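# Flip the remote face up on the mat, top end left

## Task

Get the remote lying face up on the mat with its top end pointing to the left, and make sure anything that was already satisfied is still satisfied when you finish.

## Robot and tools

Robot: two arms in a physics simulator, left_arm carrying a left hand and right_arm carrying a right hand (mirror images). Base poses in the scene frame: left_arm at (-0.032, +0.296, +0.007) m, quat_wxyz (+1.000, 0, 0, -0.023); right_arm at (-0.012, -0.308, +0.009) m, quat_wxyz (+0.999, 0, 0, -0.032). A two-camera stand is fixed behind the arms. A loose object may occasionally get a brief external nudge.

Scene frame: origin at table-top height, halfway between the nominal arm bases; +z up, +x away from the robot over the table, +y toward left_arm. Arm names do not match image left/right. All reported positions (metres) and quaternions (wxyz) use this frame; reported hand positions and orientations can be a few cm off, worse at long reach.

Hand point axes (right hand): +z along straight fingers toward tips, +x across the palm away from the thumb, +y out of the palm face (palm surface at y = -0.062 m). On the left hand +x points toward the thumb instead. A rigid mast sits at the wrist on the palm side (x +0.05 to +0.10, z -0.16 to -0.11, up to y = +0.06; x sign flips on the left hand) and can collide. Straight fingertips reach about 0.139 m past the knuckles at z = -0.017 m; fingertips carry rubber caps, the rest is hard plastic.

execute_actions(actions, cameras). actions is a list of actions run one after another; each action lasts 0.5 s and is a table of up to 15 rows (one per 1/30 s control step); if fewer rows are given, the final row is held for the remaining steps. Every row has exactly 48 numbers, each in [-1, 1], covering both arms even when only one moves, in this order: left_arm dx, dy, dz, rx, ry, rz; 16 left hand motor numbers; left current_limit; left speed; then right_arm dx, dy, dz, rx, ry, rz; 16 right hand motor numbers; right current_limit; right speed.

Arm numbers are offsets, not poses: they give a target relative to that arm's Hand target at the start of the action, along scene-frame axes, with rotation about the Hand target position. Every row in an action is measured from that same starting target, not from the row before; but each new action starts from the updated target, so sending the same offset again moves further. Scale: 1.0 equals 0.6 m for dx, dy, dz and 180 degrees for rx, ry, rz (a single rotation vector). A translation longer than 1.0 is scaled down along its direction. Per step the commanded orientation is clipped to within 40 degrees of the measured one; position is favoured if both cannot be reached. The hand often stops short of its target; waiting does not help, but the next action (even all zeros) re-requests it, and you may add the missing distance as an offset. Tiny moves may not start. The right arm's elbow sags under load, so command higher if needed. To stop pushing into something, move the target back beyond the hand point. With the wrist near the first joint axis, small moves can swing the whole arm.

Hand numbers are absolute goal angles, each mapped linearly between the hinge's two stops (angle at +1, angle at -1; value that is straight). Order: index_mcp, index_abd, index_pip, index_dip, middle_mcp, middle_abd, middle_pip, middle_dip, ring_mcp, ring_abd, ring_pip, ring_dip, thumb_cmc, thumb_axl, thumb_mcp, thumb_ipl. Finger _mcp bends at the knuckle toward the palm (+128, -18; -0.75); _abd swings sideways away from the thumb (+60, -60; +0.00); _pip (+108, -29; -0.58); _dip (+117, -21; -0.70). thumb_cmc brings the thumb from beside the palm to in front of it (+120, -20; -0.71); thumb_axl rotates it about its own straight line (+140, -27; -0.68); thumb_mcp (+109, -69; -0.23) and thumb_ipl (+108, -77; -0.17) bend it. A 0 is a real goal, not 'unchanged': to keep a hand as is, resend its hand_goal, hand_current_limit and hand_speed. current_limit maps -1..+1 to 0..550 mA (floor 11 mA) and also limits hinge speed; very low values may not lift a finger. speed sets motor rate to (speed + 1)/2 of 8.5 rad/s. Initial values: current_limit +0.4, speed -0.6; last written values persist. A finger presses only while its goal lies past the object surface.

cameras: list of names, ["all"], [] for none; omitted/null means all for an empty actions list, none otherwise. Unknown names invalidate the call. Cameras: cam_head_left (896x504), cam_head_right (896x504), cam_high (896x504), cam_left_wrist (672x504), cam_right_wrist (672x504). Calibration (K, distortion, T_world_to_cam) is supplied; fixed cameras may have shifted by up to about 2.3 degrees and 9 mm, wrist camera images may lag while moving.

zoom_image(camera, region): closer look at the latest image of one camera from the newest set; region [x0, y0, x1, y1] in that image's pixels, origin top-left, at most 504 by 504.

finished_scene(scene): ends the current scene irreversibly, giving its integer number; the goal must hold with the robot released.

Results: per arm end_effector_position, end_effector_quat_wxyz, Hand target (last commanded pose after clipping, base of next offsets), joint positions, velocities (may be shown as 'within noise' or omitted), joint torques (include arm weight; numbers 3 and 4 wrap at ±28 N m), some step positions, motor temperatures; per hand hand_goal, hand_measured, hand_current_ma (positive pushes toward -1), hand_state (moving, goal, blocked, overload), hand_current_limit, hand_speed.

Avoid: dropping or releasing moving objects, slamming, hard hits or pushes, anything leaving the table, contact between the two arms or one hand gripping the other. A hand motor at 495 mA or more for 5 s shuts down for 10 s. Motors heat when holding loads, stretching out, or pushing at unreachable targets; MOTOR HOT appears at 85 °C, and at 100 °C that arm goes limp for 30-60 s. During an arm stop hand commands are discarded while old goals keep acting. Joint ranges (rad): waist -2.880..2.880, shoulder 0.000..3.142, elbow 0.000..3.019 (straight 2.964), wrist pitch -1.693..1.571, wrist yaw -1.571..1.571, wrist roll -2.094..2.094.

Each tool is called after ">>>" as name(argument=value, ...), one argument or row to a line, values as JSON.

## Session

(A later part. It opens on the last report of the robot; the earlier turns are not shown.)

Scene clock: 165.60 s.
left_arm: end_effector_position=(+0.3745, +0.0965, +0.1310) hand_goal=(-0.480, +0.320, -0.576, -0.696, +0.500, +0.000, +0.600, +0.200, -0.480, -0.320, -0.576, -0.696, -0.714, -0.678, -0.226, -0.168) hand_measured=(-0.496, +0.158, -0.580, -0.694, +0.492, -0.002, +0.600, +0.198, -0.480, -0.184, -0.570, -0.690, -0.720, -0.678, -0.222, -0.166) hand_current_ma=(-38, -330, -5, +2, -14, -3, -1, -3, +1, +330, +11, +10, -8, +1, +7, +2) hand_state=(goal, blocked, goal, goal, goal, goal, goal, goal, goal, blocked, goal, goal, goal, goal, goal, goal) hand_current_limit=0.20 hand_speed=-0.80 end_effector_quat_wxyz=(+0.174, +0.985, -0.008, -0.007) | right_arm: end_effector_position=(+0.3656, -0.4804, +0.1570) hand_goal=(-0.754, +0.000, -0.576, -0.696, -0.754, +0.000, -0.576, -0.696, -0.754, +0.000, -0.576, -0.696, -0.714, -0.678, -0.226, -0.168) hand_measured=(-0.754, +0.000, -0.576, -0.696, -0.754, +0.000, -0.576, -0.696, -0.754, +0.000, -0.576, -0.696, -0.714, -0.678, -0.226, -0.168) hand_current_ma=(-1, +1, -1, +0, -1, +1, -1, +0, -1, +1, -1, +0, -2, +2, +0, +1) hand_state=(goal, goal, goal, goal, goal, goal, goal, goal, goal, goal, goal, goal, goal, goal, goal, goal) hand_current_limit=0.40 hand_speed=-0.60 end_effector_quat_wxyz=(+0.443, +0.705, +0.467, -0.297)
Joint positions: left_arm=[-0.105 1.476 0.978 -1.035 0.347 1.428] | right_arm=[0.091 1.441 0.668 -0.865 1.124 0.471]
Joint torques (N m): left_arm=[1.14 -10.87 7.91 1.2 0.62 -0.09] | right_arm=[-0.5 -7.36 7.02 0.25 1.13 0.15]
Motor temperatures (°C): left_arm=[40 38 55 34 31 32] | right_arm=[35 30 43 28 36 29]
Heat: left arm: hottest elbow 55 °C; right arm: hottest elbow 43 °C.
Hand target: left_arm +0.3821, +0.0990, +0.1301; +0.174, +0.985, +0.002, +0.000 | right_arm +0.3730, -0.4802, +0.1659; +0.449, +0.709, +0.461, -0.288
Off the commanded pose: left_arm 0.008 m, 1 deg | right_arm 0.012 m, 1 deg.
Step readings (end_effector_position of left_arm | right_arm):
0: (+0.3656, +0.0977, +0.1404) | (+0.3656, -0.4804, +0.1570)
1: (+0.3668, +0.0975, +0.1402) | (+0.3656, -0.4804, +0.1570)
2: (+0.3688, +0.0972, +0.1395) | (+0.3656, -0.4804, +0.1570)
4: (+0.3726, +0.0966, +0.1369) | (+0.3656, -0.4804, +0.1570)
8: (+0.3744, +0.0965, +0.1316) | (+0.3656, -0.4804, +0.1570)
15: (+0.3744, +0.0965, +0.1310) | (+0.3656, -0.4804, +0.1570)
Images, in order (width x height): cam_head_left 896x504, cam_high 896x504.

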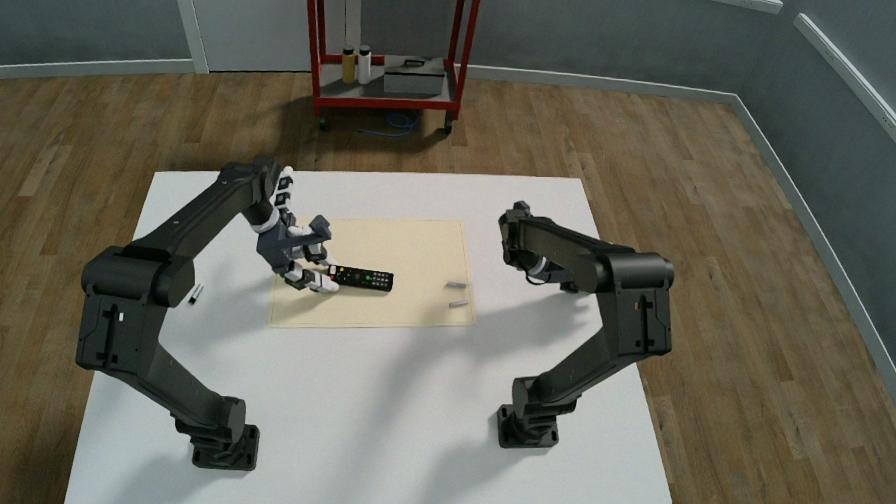

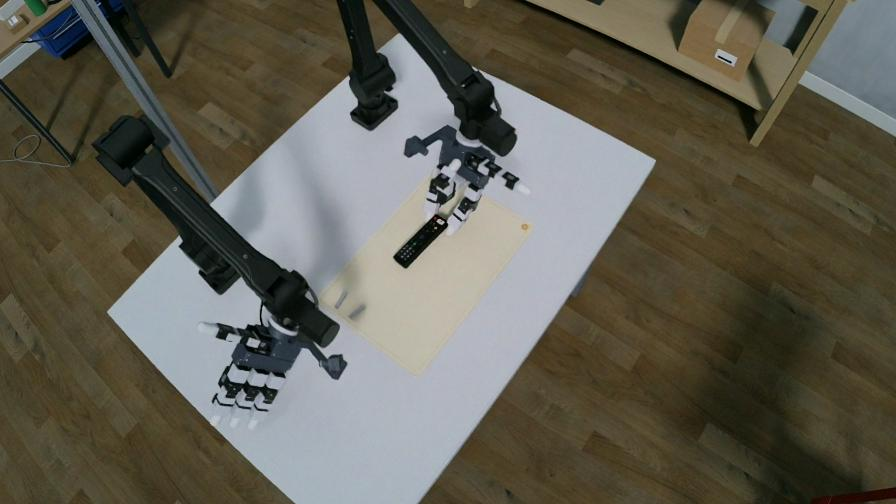

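>>> execute_actions(
  actions=[
    [[0,0,-0.014,0,0,0,-0.479,0.25,-0.576,-0.696,0.5,0,0.6,0.2,-0.479,-0.25,-0.576,-0.696,-0.714,-0.678,-0.226,-0.168,0.0,-0.9,0,0,0,0,0,0,-0.754,0,-0.576,-0.696,-0.754,0,-0.576,-0.696,-0.754,0,-0.576,-0.696,-0.714,-0.678,-0.226,-0.168,0.4,-0.6]],
    [[0,0,0,0,0,0,-0.479,0.15,-0.576,-0.696,0.5,0,0.6,0.2,-0.479,-0.17,-0.576,-0.696,-0.714,-0.678,-0.226,-0.168,0.0,-0.9,0,0,0,0,0,0,-0.754,0,-0.576,-0.696,-0.754,0,-0.576,-0.696,-0.754,0,-0.576,-0.696,-0.714,-0.678,-0.226,-0.168,0.4,-0.6]],
    [[0,0,0,0,0,0,-0.479,0.05,-0.576,-0.696,0.5,0,0.6,0.2,-0.479,-0.07,-0.576,-0.696,-0.714,-0.678,-0.226,-0.168,0.0,-0.9,0,0,0,0,0,0,-0.754,0,-0.576,-0.696,-0.754,0,-0.576,-0.696,-0.754,0,-0.576,-0.696,-0.714,-0.678,-0.226,-0.168,0.4,-0.6]],
  ],
  cameras=["cam_head_left","cam_high"],
)

>>> zoom_image(
  camera="cam_head_left",
  region=[290, 190, 410, 340],
)

>>> zoom_image(
  camera="cam_high",
  region=[370, 170, 470, 300],
)

Scene clock: 169.07 s.
left_arm: end_effector_position=(+0.3774, +0.0961, +0.1269) hand_goal=(-0.480, +0.050, -0.576, -0.696, +0.500, +0.000, +0.600, +0.200, -0.480, -0.070, -0.576, -0.696, -0.714, -0.678, -0.226, -0.168) hand_measured=(-0.490, +0.058, -0.580, -0.694, +0.492, -0.002, +0.600, +0.198, -0.484, -0.072, -0.576, -0.694, -0.720, -0.678, -0.222, -0.166) hand_current_ma=(-18, +11, -5, +1, -14, -3, -1, -3, -6, -3, +1, +2, -8, +1, +7, +2) hand_state=(goal, goal, goal, goal, goal, goal, goal, goal, goal, goal, goal, goal, goal, goal, goal, goal) hand_current_limit=0.00 hand_speed=-0.90 end_effector_quat_wxyz=(+0.174, +0.985, -0.009, -0.001) | right_arm: end_effector_position=(+0.3656, -0.4804, +0.1570) hand_goal=(-0.754, +0.000, -0.576, -0.696, -0.754, +0.000, -0.576, -0.696, -0.754, +0.000, -0.576, -0.696, -0.714, -0.678, -0.226, -0.168) hand_measured=(-0.754, +0.000, -0.576, -0.696, -0.754, +0.000, -0.576, -0.696, -0.754, +0.000, -0.576, -0.696, -0.714, -0.678, -0.226, -0.168) hand_current_ma=(-1, +1, -1, +0, -1, +1, -1, +0, -1, +1, -1, +0, -2, +2, +0, +1) hand_state=(goal, goal, goal, goal, goal, goal, goal, goal, goal, goal, goal, goal, goal, goal, goal, goal) hand_current_limit=0.40 hand_speed=-0.60 end_effector_quat_wxyz=(+0.443, +0.705, +0.467, -0.297)
Joint positions: left_arm=[-0.105 1.483 0.973 -1.01 0.347 1.427] | right_arm=[0.091 1.441 0.668 -0.865 1.124 0.471]
Joint torques (N m): left_arm=[1.08 -10.7 7.56 1.16 0.63 -0.08] | right_arm=[-1.08 -6.83 7.13 -0.12 1.16 0.2]
Motor temperatures (°C): left_arm=[40 38 55 34 31 32] | right_arm=[35 30 43 28 36 29]
Heat: left arm: hottest elbow 55 °C; right arm: hottest elbow 43 °C.
Hand target: left_arm +0.3820, +0.0990, +0.1217; +0.174, +0.985, +0.002, +0.000 | right_arm +0.3730, -0.4802, +0.1659; +0.449, +0.709, +0.461, -0.288
Off the commanded pose: left_arm 0.008 m, 1 deg | right_arm 0.012 m, 1 deg.
Step readings (end_effector_position of left_arm | right_arm):
0: (+0.3745, +0.0965, +0.1310) | (+0.3656, -0.4804, +0.1570)
1: (+0.3749, +0.0964, +0.1307) | (+0.3656, -0.4804, +0.1570)
2: (+0.3756, +0.0963, +0.1303) | (+0.3656, -0.4804, +0.1570)
4: (+0.3766, +0.0962, +0.1287) | (+0.3656, -0.4804, +0.1570)
8: (+0.3769, +0.0962, +0.1268) | (+0.3656, -0.4804, +0.1570)
15: (+0.3769, +0.0962, +0.1268) | (+0.3656, -0.4804, +0.1570)
16: (+0.3769, +0.0962, +0.1268) | (+0.3656, -0.4804, +0.1570)
17: (+0.3769, +0.0962, +0.1268) | (+0.3656, -0.4804, +0.1570)
19: (+0.3770, +0.0962, +0.1268) | (+0.3656, -0.4804, +0.1570)
23: (+0.3772, +0.0961, +0.1269) | (+0.3656, -0.4804, +0.1570)
30: (+0.3774, +0.0961, +0.1269) | (+0.3656, -0.4804, +0.1570)
31: (+0.3774, +0.0961, +0.1269) | (+0.3656, -0.4804, +0.1570)
32: (+0.3774, +0.0961, +0.1269) | (+0.3656, -0.4804, +0.1570)
34: (+0.3774, +0.0961, +0.1269) | (+0.3656, -0.4804, +0.1570)
38: (+0.3774, +0.0961, +0.1269) | (+0.3656, -0.4804, +0.1570)
45: (+0.3774, +0.0961, +0.1269) | (+0.3656, -0.4804, +0.1570)
Images, in order (width x height): cam_head_left 896x504, cam_high 896x504.

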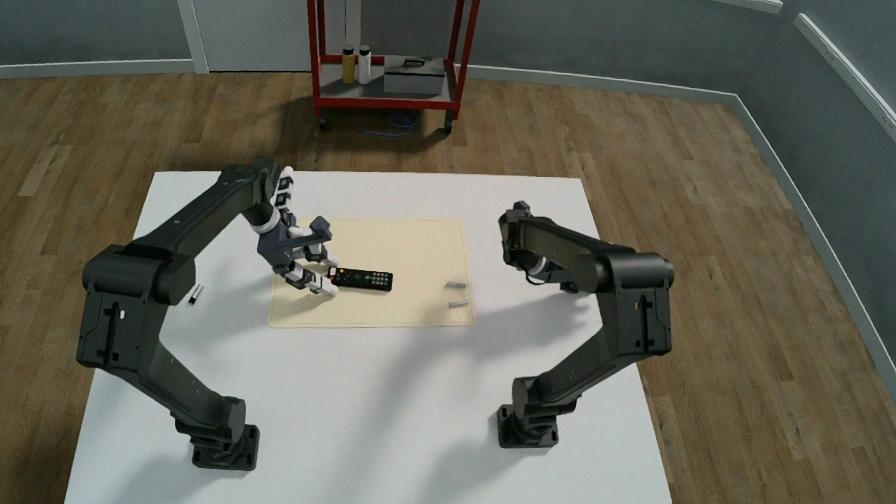

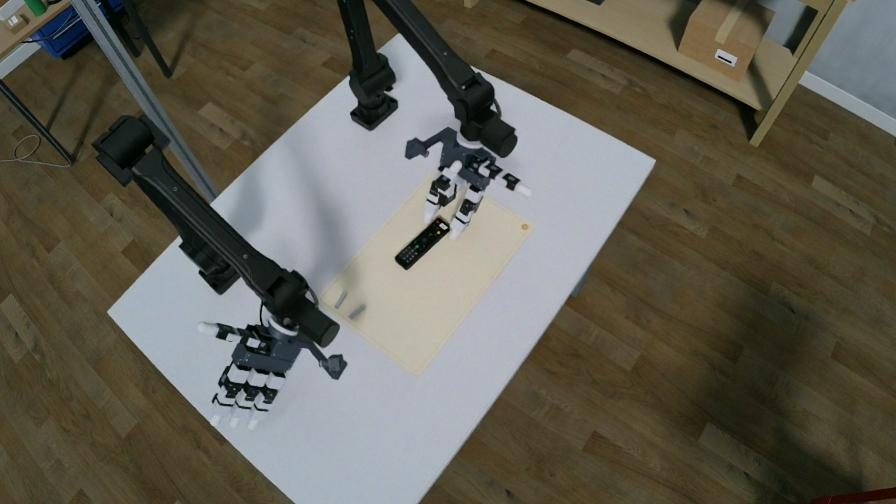

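Scaled by 3.360.

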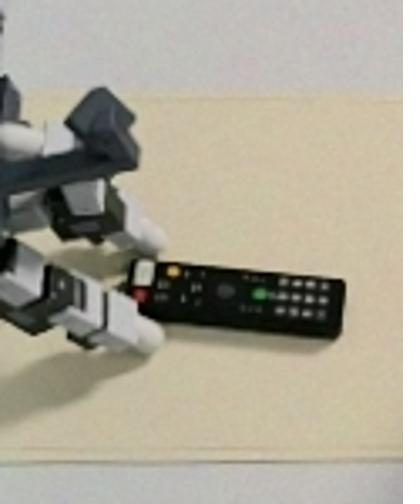

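Scaled by 3.877.

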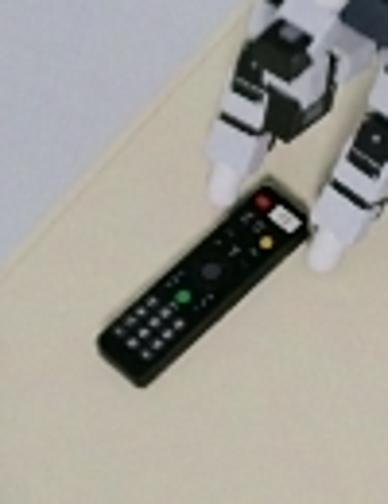

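>>> execute_actions(
  actions=[],
)

>>> zoom_image(
  camera="cam_head_left",
  region=[310, 240, 410, 310],
)

>>> zoom_image(
  camera="cam_head_right",
  region=[320, 240, 420, 310],
)

>>> zoom_image(
  camera="cam_high",
  region=[385, 200, 465, 280],
)

Scene clock: 172.97 s.
left_arm: end_effector_position=(+0.3774, +0.0961, +0.1269) hand_goal=(-0.480, +0.050, -0.576, -0.696, +0.500, +0.000, +0.600, +0.200, -0.480, -0.070, -0.576, -0.696, -0.714, -0.678, -0.226, -0.168) hand_measured=(-0.490, +0.058, -0.580, -0.694, +0.492, -0.002, +0.600, +0.198, -0.484, -0.072, -0.576, -0.694, -0.720, -0.678, -0.222, -0.166) hand_current_ma=(-18, +11, -5, +1, -14, -3, -1, -3, -6, -3, +1, +2, -8, +1, +7, +2) hand_state=(goal, goal, goal, goal, goal, goal, goal, goal, goal, goal, goal, goal, goal, goal, goal, goal) hand_current_limit=0.00 hand_speed=-0.90 end_effector_quat_wxyz=(+0.174, +0.985, -0.009, -0.001) | right_arm: end_effector_position=(+0.3656, -0.4804, +0.1570) hand_goal=(-0.754, +0.000, -0.576, -0.696, -0.754, +0.000, -0.576, -0.696, -0.754, +0.000, -0.576, -0.696, -0.714, -0.678, -0.226, -0.168) hand_measured=(-0.754, +0.000, -0.576, -0.696, -0.754, +0.000, -0.576, -0.696, -0.754, +0.000, -0.576, -0.696, -0.714, -0.678, -0.226, -0.168) hand_current_ma=(-1, +1, -1, +0, -1, +1, -1, +0, -1, +1, -1, +0, -2, +2, +0, +1) hand_state=(goal, goal, goal, goal, goal, goal, goal, goal, goal, goal, goal, goal, goal, goal, goal, goal) hand_current_limit=0.40 hand_speed=-0.60 end_effector_quat_wxyz=(+0.443, +0.705, +0.467, -0.297)
Joint positions: left_arm=[-0.105 1.483 0.973 -1.01 0.347 1.427] | right_arm=[0.091 1.441 0.668 -0.865 1.124 0.471]
Joint velocities: within noise
Joint torques (N m): left_arm=[1.2 -10.81 7.56 1.17 0.63 -0.09] | right_arm=[-1.96 -6.71 7.05 0.24 1.14 0.16]
Motor temperatures (°C): left_arm=[40 38 54 34 31 32] | right_arm=[35 30 43 28 36 29]
Heat: left arm: hottest elbow 54 °C; right arm: hottest elbow 43 °C.
Hand target: left_arm +0.3820, +0.0990, +0.1217; +0.174, +0.985, +0.002, +0.000 | right_arm +0.3730, -0.4802, +0.1659; +0.449, +0.709, +0.461, -0.288
Off the commanded pose: left_arm 0.008 m, 1 deg | right_arm 0.012 m, 1 deg.
camera_calibration:
cam_left_wrist: T_world_to_cam=[[-0.752483, 0.610424, -0.247288, 0.229641], [0.381079, 0.709773, 0.592453, -0.352558], [0.537167, 0.351574, -0.766712, -0.0193342], [0, 0, 0, 1]] pos_world=[0.317539, 0.116855, 0.250838]

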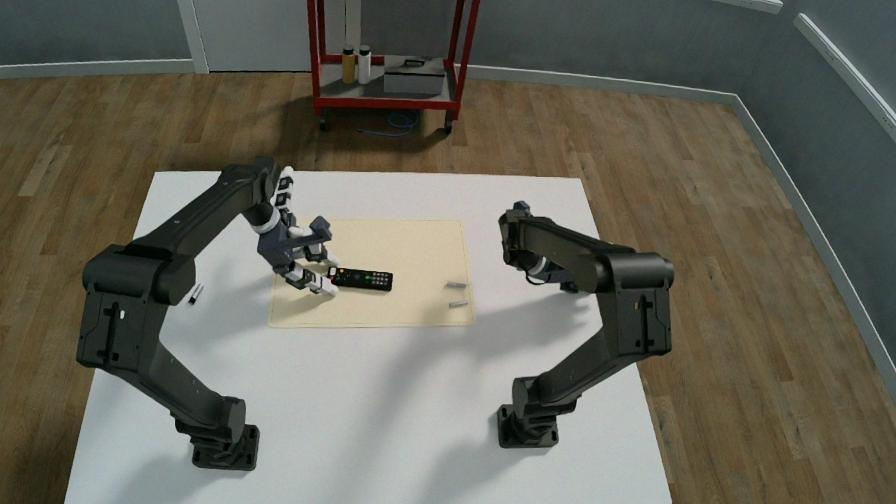

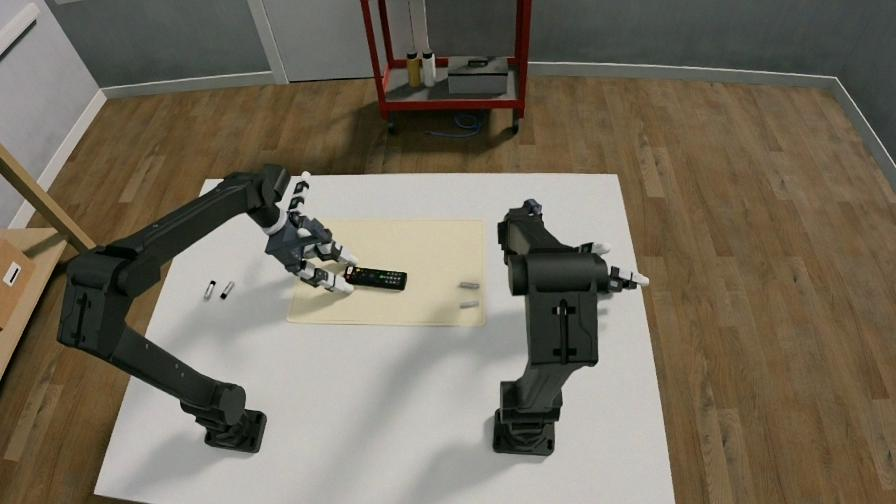

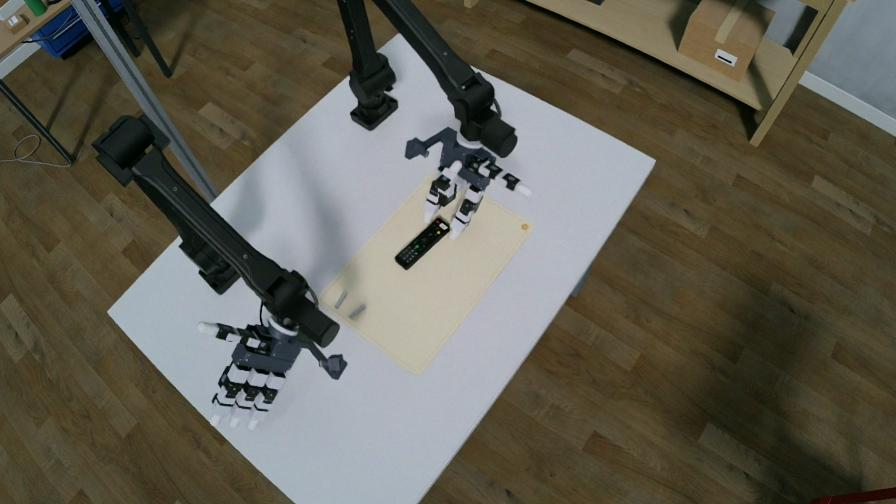

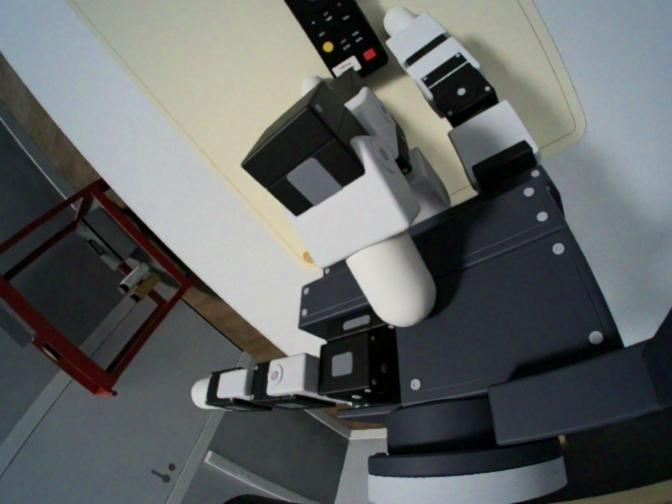

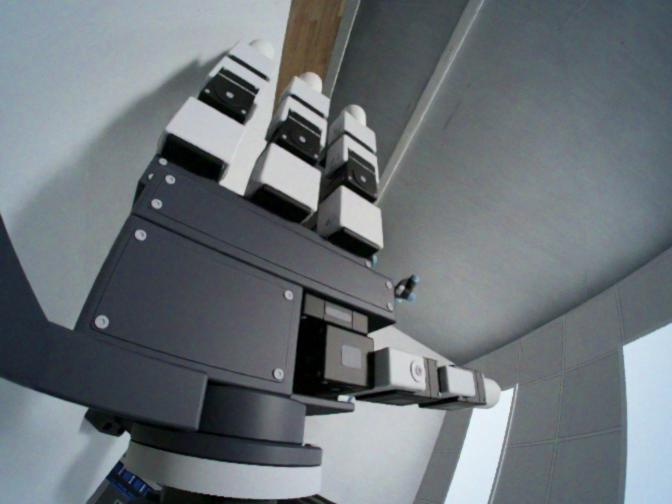

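Scaled by 5.040.

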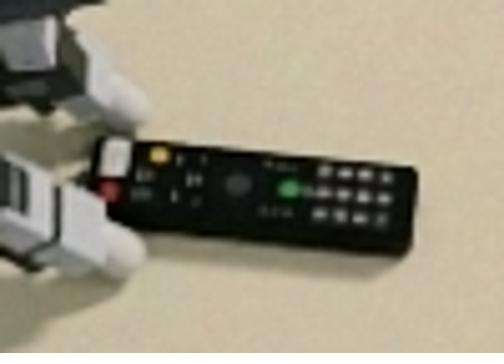

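Scaled by 5.040.

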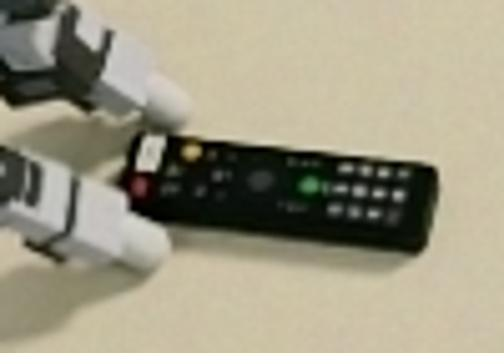

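Scaled by 6.300.

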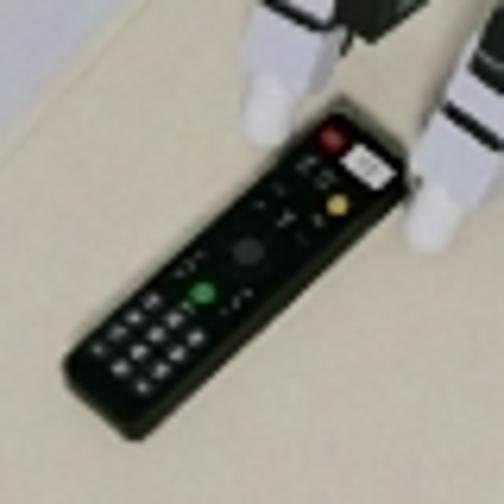

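>>> execute_actions(
  actions=[
    [[0,0,0,0,0,0,-0.479,-0.1,-0.576,-0.696,0.5,0,0.6,0.2,-0.479,0.1,-0.576,-0.696,-0.714,-0.678,-0.226,-0.168,0.0,-0.85,0,0,0,0,0,0,-0.754,0,-0.576,-0.696,-0.754,0,-0.576,-0.696,-0.754,0,-0.576,-0.696,-0.714,-0.678,-0.226,-0.168,0.4,-0.6]],
    [[0,0.04,0.05,0,0,0,-0.479,-0.1,-0.576,-0.696,0.5,0,0.6,0.2,-0.479,0.1,-0.576,-0.696,-0.714,-0.678,-0.226,-0.168,0.0,-0.8,0,0,0,0,0,0,-0.754,0,-0.576,-0.696,-0.754,0,-0.576,-0.696,-0.754,0,-0.576,-0.696,-0.714,-0.678,-0.226,-0.168,0.4,-0.6]],
    [[0,0.06,0.08,0,0,0,-0.479,-0.1,-0.576,-0.696,0.5,0,0.6,0.2,-0.479,0.1,-0.576,-0.696,-0.714,-0.678,-0.226,-0.168,0.0,-0.8,0,0,0,0,0,0,-0.754,0,-0.576,-0.696,-0.754,0,-0.576,-0.696,-0.754,0,-0.576,-0.696,-0.714,-0.678,-0.226,-0.168,0.4,-0.6]],
    [[0,0.06,0.08,0,0,0,-0.479,-0.1,-0.576,-0.696,0.5,0,0.6,0.2,-0.479,0.1,-0.576,-0.696,-0.714,-0.678,-0.226,-0.168,0.0,-0.8,0,0,0,0,0,0,-0.754,0,-0.576,-0.696,-0.754,0,-0.576,-0.696,-0.754,0,-0.576,-0.696,-0.714,-0.678,-0.226,-0.168,0.4,-0.6]],
  ],
  cameras=["cam_head_left","cam_head_right","cam_high"],
)

>>> zoom_image(
  camera="cam_head_left",
  region=[260, 210, 480, 340],
)

>>> zoom_image(
  camera="cam_high",
  region=[310, 150, 540, 380],
)

Scene clock: 178.27 s.
left_arm: end_effector_position=(+0.3734, +0.1971, +0.2302) hand_goal=(-0.480, -0.100, -0.576, -0.696, +0.500, +0.000, +0.600, +0.200, -0.480, +0.100, -0.576, -0.696, -0.714, -0.678, -0.226, -0.168) hand_measured=(-0.486, -0.098, -0.580, -0.694, +0.490, -0.002, +0.600, +0.198, -0.484, +0.098, -0.576, -0.694, -0.716, -0.678, -0.222, -0.166) hand_current_ma=(-11, +1, -4, +1, -19, -3, -1, -3, -7, -2, +1, +2, -3, +1, +9, +2) hand_state=(goal, goal, goal, goal, goal, goal, goal, goal, goal, goal, goal, goal, goal, goal, goal, goal) hand_current_limit=0.00 hand_speed=-0.80 end_effector_quat_wxyz=(+0.175, +0.984, +0.015, -0.016) | right_arm: end_effector_position=(+0.3656, -0.4804, +0.1570) hand_goal=(-0.754, +0.000, -0.576, -0.696, -0.754, +0.000, -0.576, -0.696, -0.754, +0.000, -0.576, -0.696, -0.714, -0.678, -0.226, -0.168) hand_measured=(-0.754, +0.000, -0.576, -0.696, -0.754, +0.000, -0.576, -0.696, -0.754, +0.000, -0.576, -0.696, -0.714, -0.678, -0.226, -0.168) hand_current_ma=(-1, +1, -1, +0, -1, +1, -1, +0, -1, +1, -1, +0, -2, +2, +0, +1) hand_state=(goal, goal, goal, goal, goal, goal, goal, goal, goal, goal, goal, goal, goal, goal, goal, goal) hand_current_limit=0.40 hand_speed=-0.60 end_effector_quat_wxyz=(+0.443, +0.705, +0.467, -0.297)
Joint positions: left_arm=[0.153 1.386 1.163 -1.416 0.347 1.658] | right_arm=[0.091 1.441 0.668 -0.865 1.124 0.471]
Joint torques (N m): left_arm=[0.03 -10.34 11.69 -0.27 0.72 0.14] | right_arm=[-1.44 -6.01 7.05 0.42 1.14 0.14]
Heat: left arm: hottest elbow 54 °C; right arm: hottest elbow 43 °C.
Hand target: left_arm +0.3821, +0.1950, +0.2477; +0.174, +0.985, +0.002, +0.000 | right_arm +0.3730, -0.4802, +0.1659; +0.449, +0.709, +0.461, -0.288
Off the commanded pose: left_arm 0.020 m, 2 deg | right_arm 0.012 m, 1 deg.
Step readings (end_effector_position of left_arm | right_arm):
0: (+0.3774, +0.0961, +0.1269) | (+0.3656, -0.4804, +0.1570)
1: (+0.3774, +0.0961, +0.1269) | (+0.3656, -0.4804, +0.1570)
2: (+0.3774, +0.0961, +0.1269) | (+0.3656, -0.4804, +0.1570)
4: (+0.3774, +0.0961, +0.1269) | (+0.3656, -0.4804, +0.1570)
8: (+0.3774, +0.0961, +0.1269) | (+0.3656, -0.4804, +0.1570)
15: (+0.3774, +0.0961, +0.1269) | (+0.3656, -0.4804, +0.1570)
16: (+0.3753, +0.0980, +0.1269) | (+0.3656, -0.4804, +0.1570)
17: (+0.3727, +0.1017, +0.1276) | (+0.3656, -0.4804, +0.1570)
19: (+0.3706, +0.1125, +0.1295) | (+0.3656, -0.4804, +0.1570)
23: (+0.3731, +0.1261, +0.1332) | (+0.3656, -0.4804, +0.1570)
30: (+0.3721, +0.1261, +0.1337) | (+0.3656, -0.4804, +0.1570)
31: (+0.3692, +0.1283, +0.1357) | (+0.3656, -0.4804, +0.1570)
32: (+0.3650, +0.1327, +0.1406) | (+0.3656, -0.4804, +0.1570)
34: (+0.3621, +0.1452, +0.1528) | (+0.3656, -0.4804, +0.1570)
38: (+0.3700, +0.1621, +0.1778) | (+0.3656, -0.4804, +0.1570)
45: (+0.3723, +0.1621, +0.1850) | (+0.3656, -0.4804, +0.1570)
46: (+0.3694, +0.1638, +0.1875) | (+0.3656, -0.4804, +0.1570)
47: (+0.3657, +0.1680, +0.1928) | (+0.3656, -0.4804, +0.1570)
49: (+0.3645, +0.1800, +0.2054) | (+0.3656, -0.4804, +0.1570)
53: (+0.3742, +0.1971, +0.2265) | (+0.3656, -0.4804, +0.1570)
60: (+0.3738, +0.1972, +0.2301) | (+0.3656, -0.4804, +0.1570)
Images, in order (width x height): cam_head_left 896x504, cam_head_right 896x504, cam_high 896x504.

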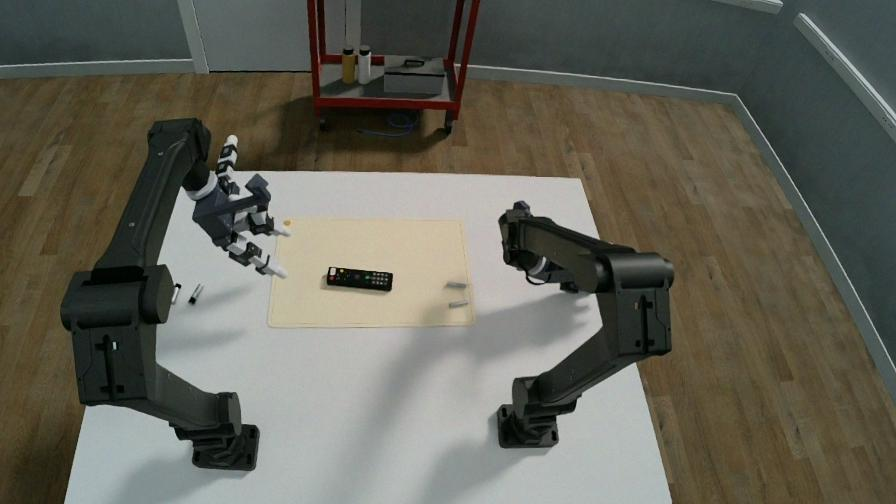

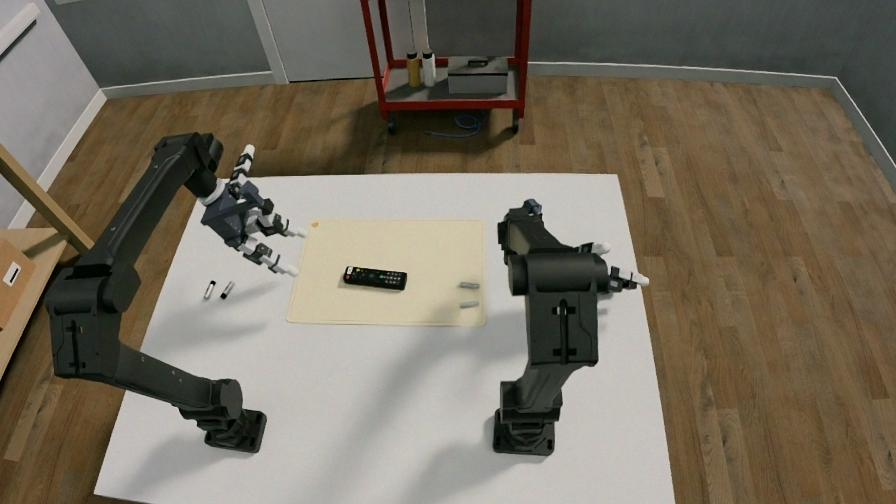

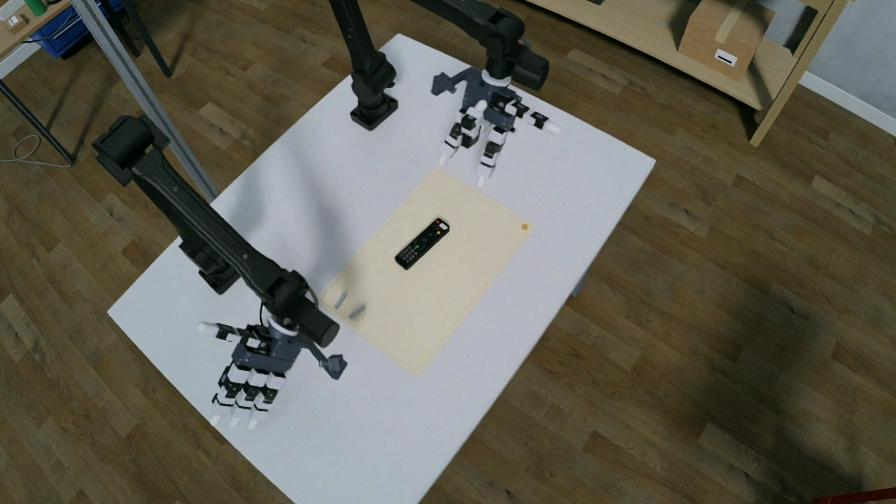

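Scaled by 2.291.

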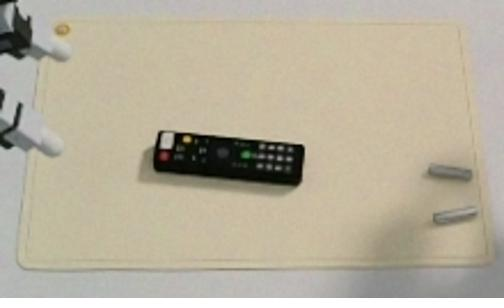

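Scaled by 2.191.

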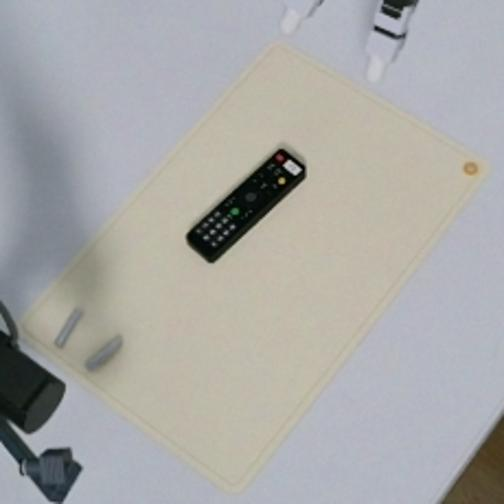

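>>> finished_scene(
  scene=1,
)

The scene is finished: the task was done.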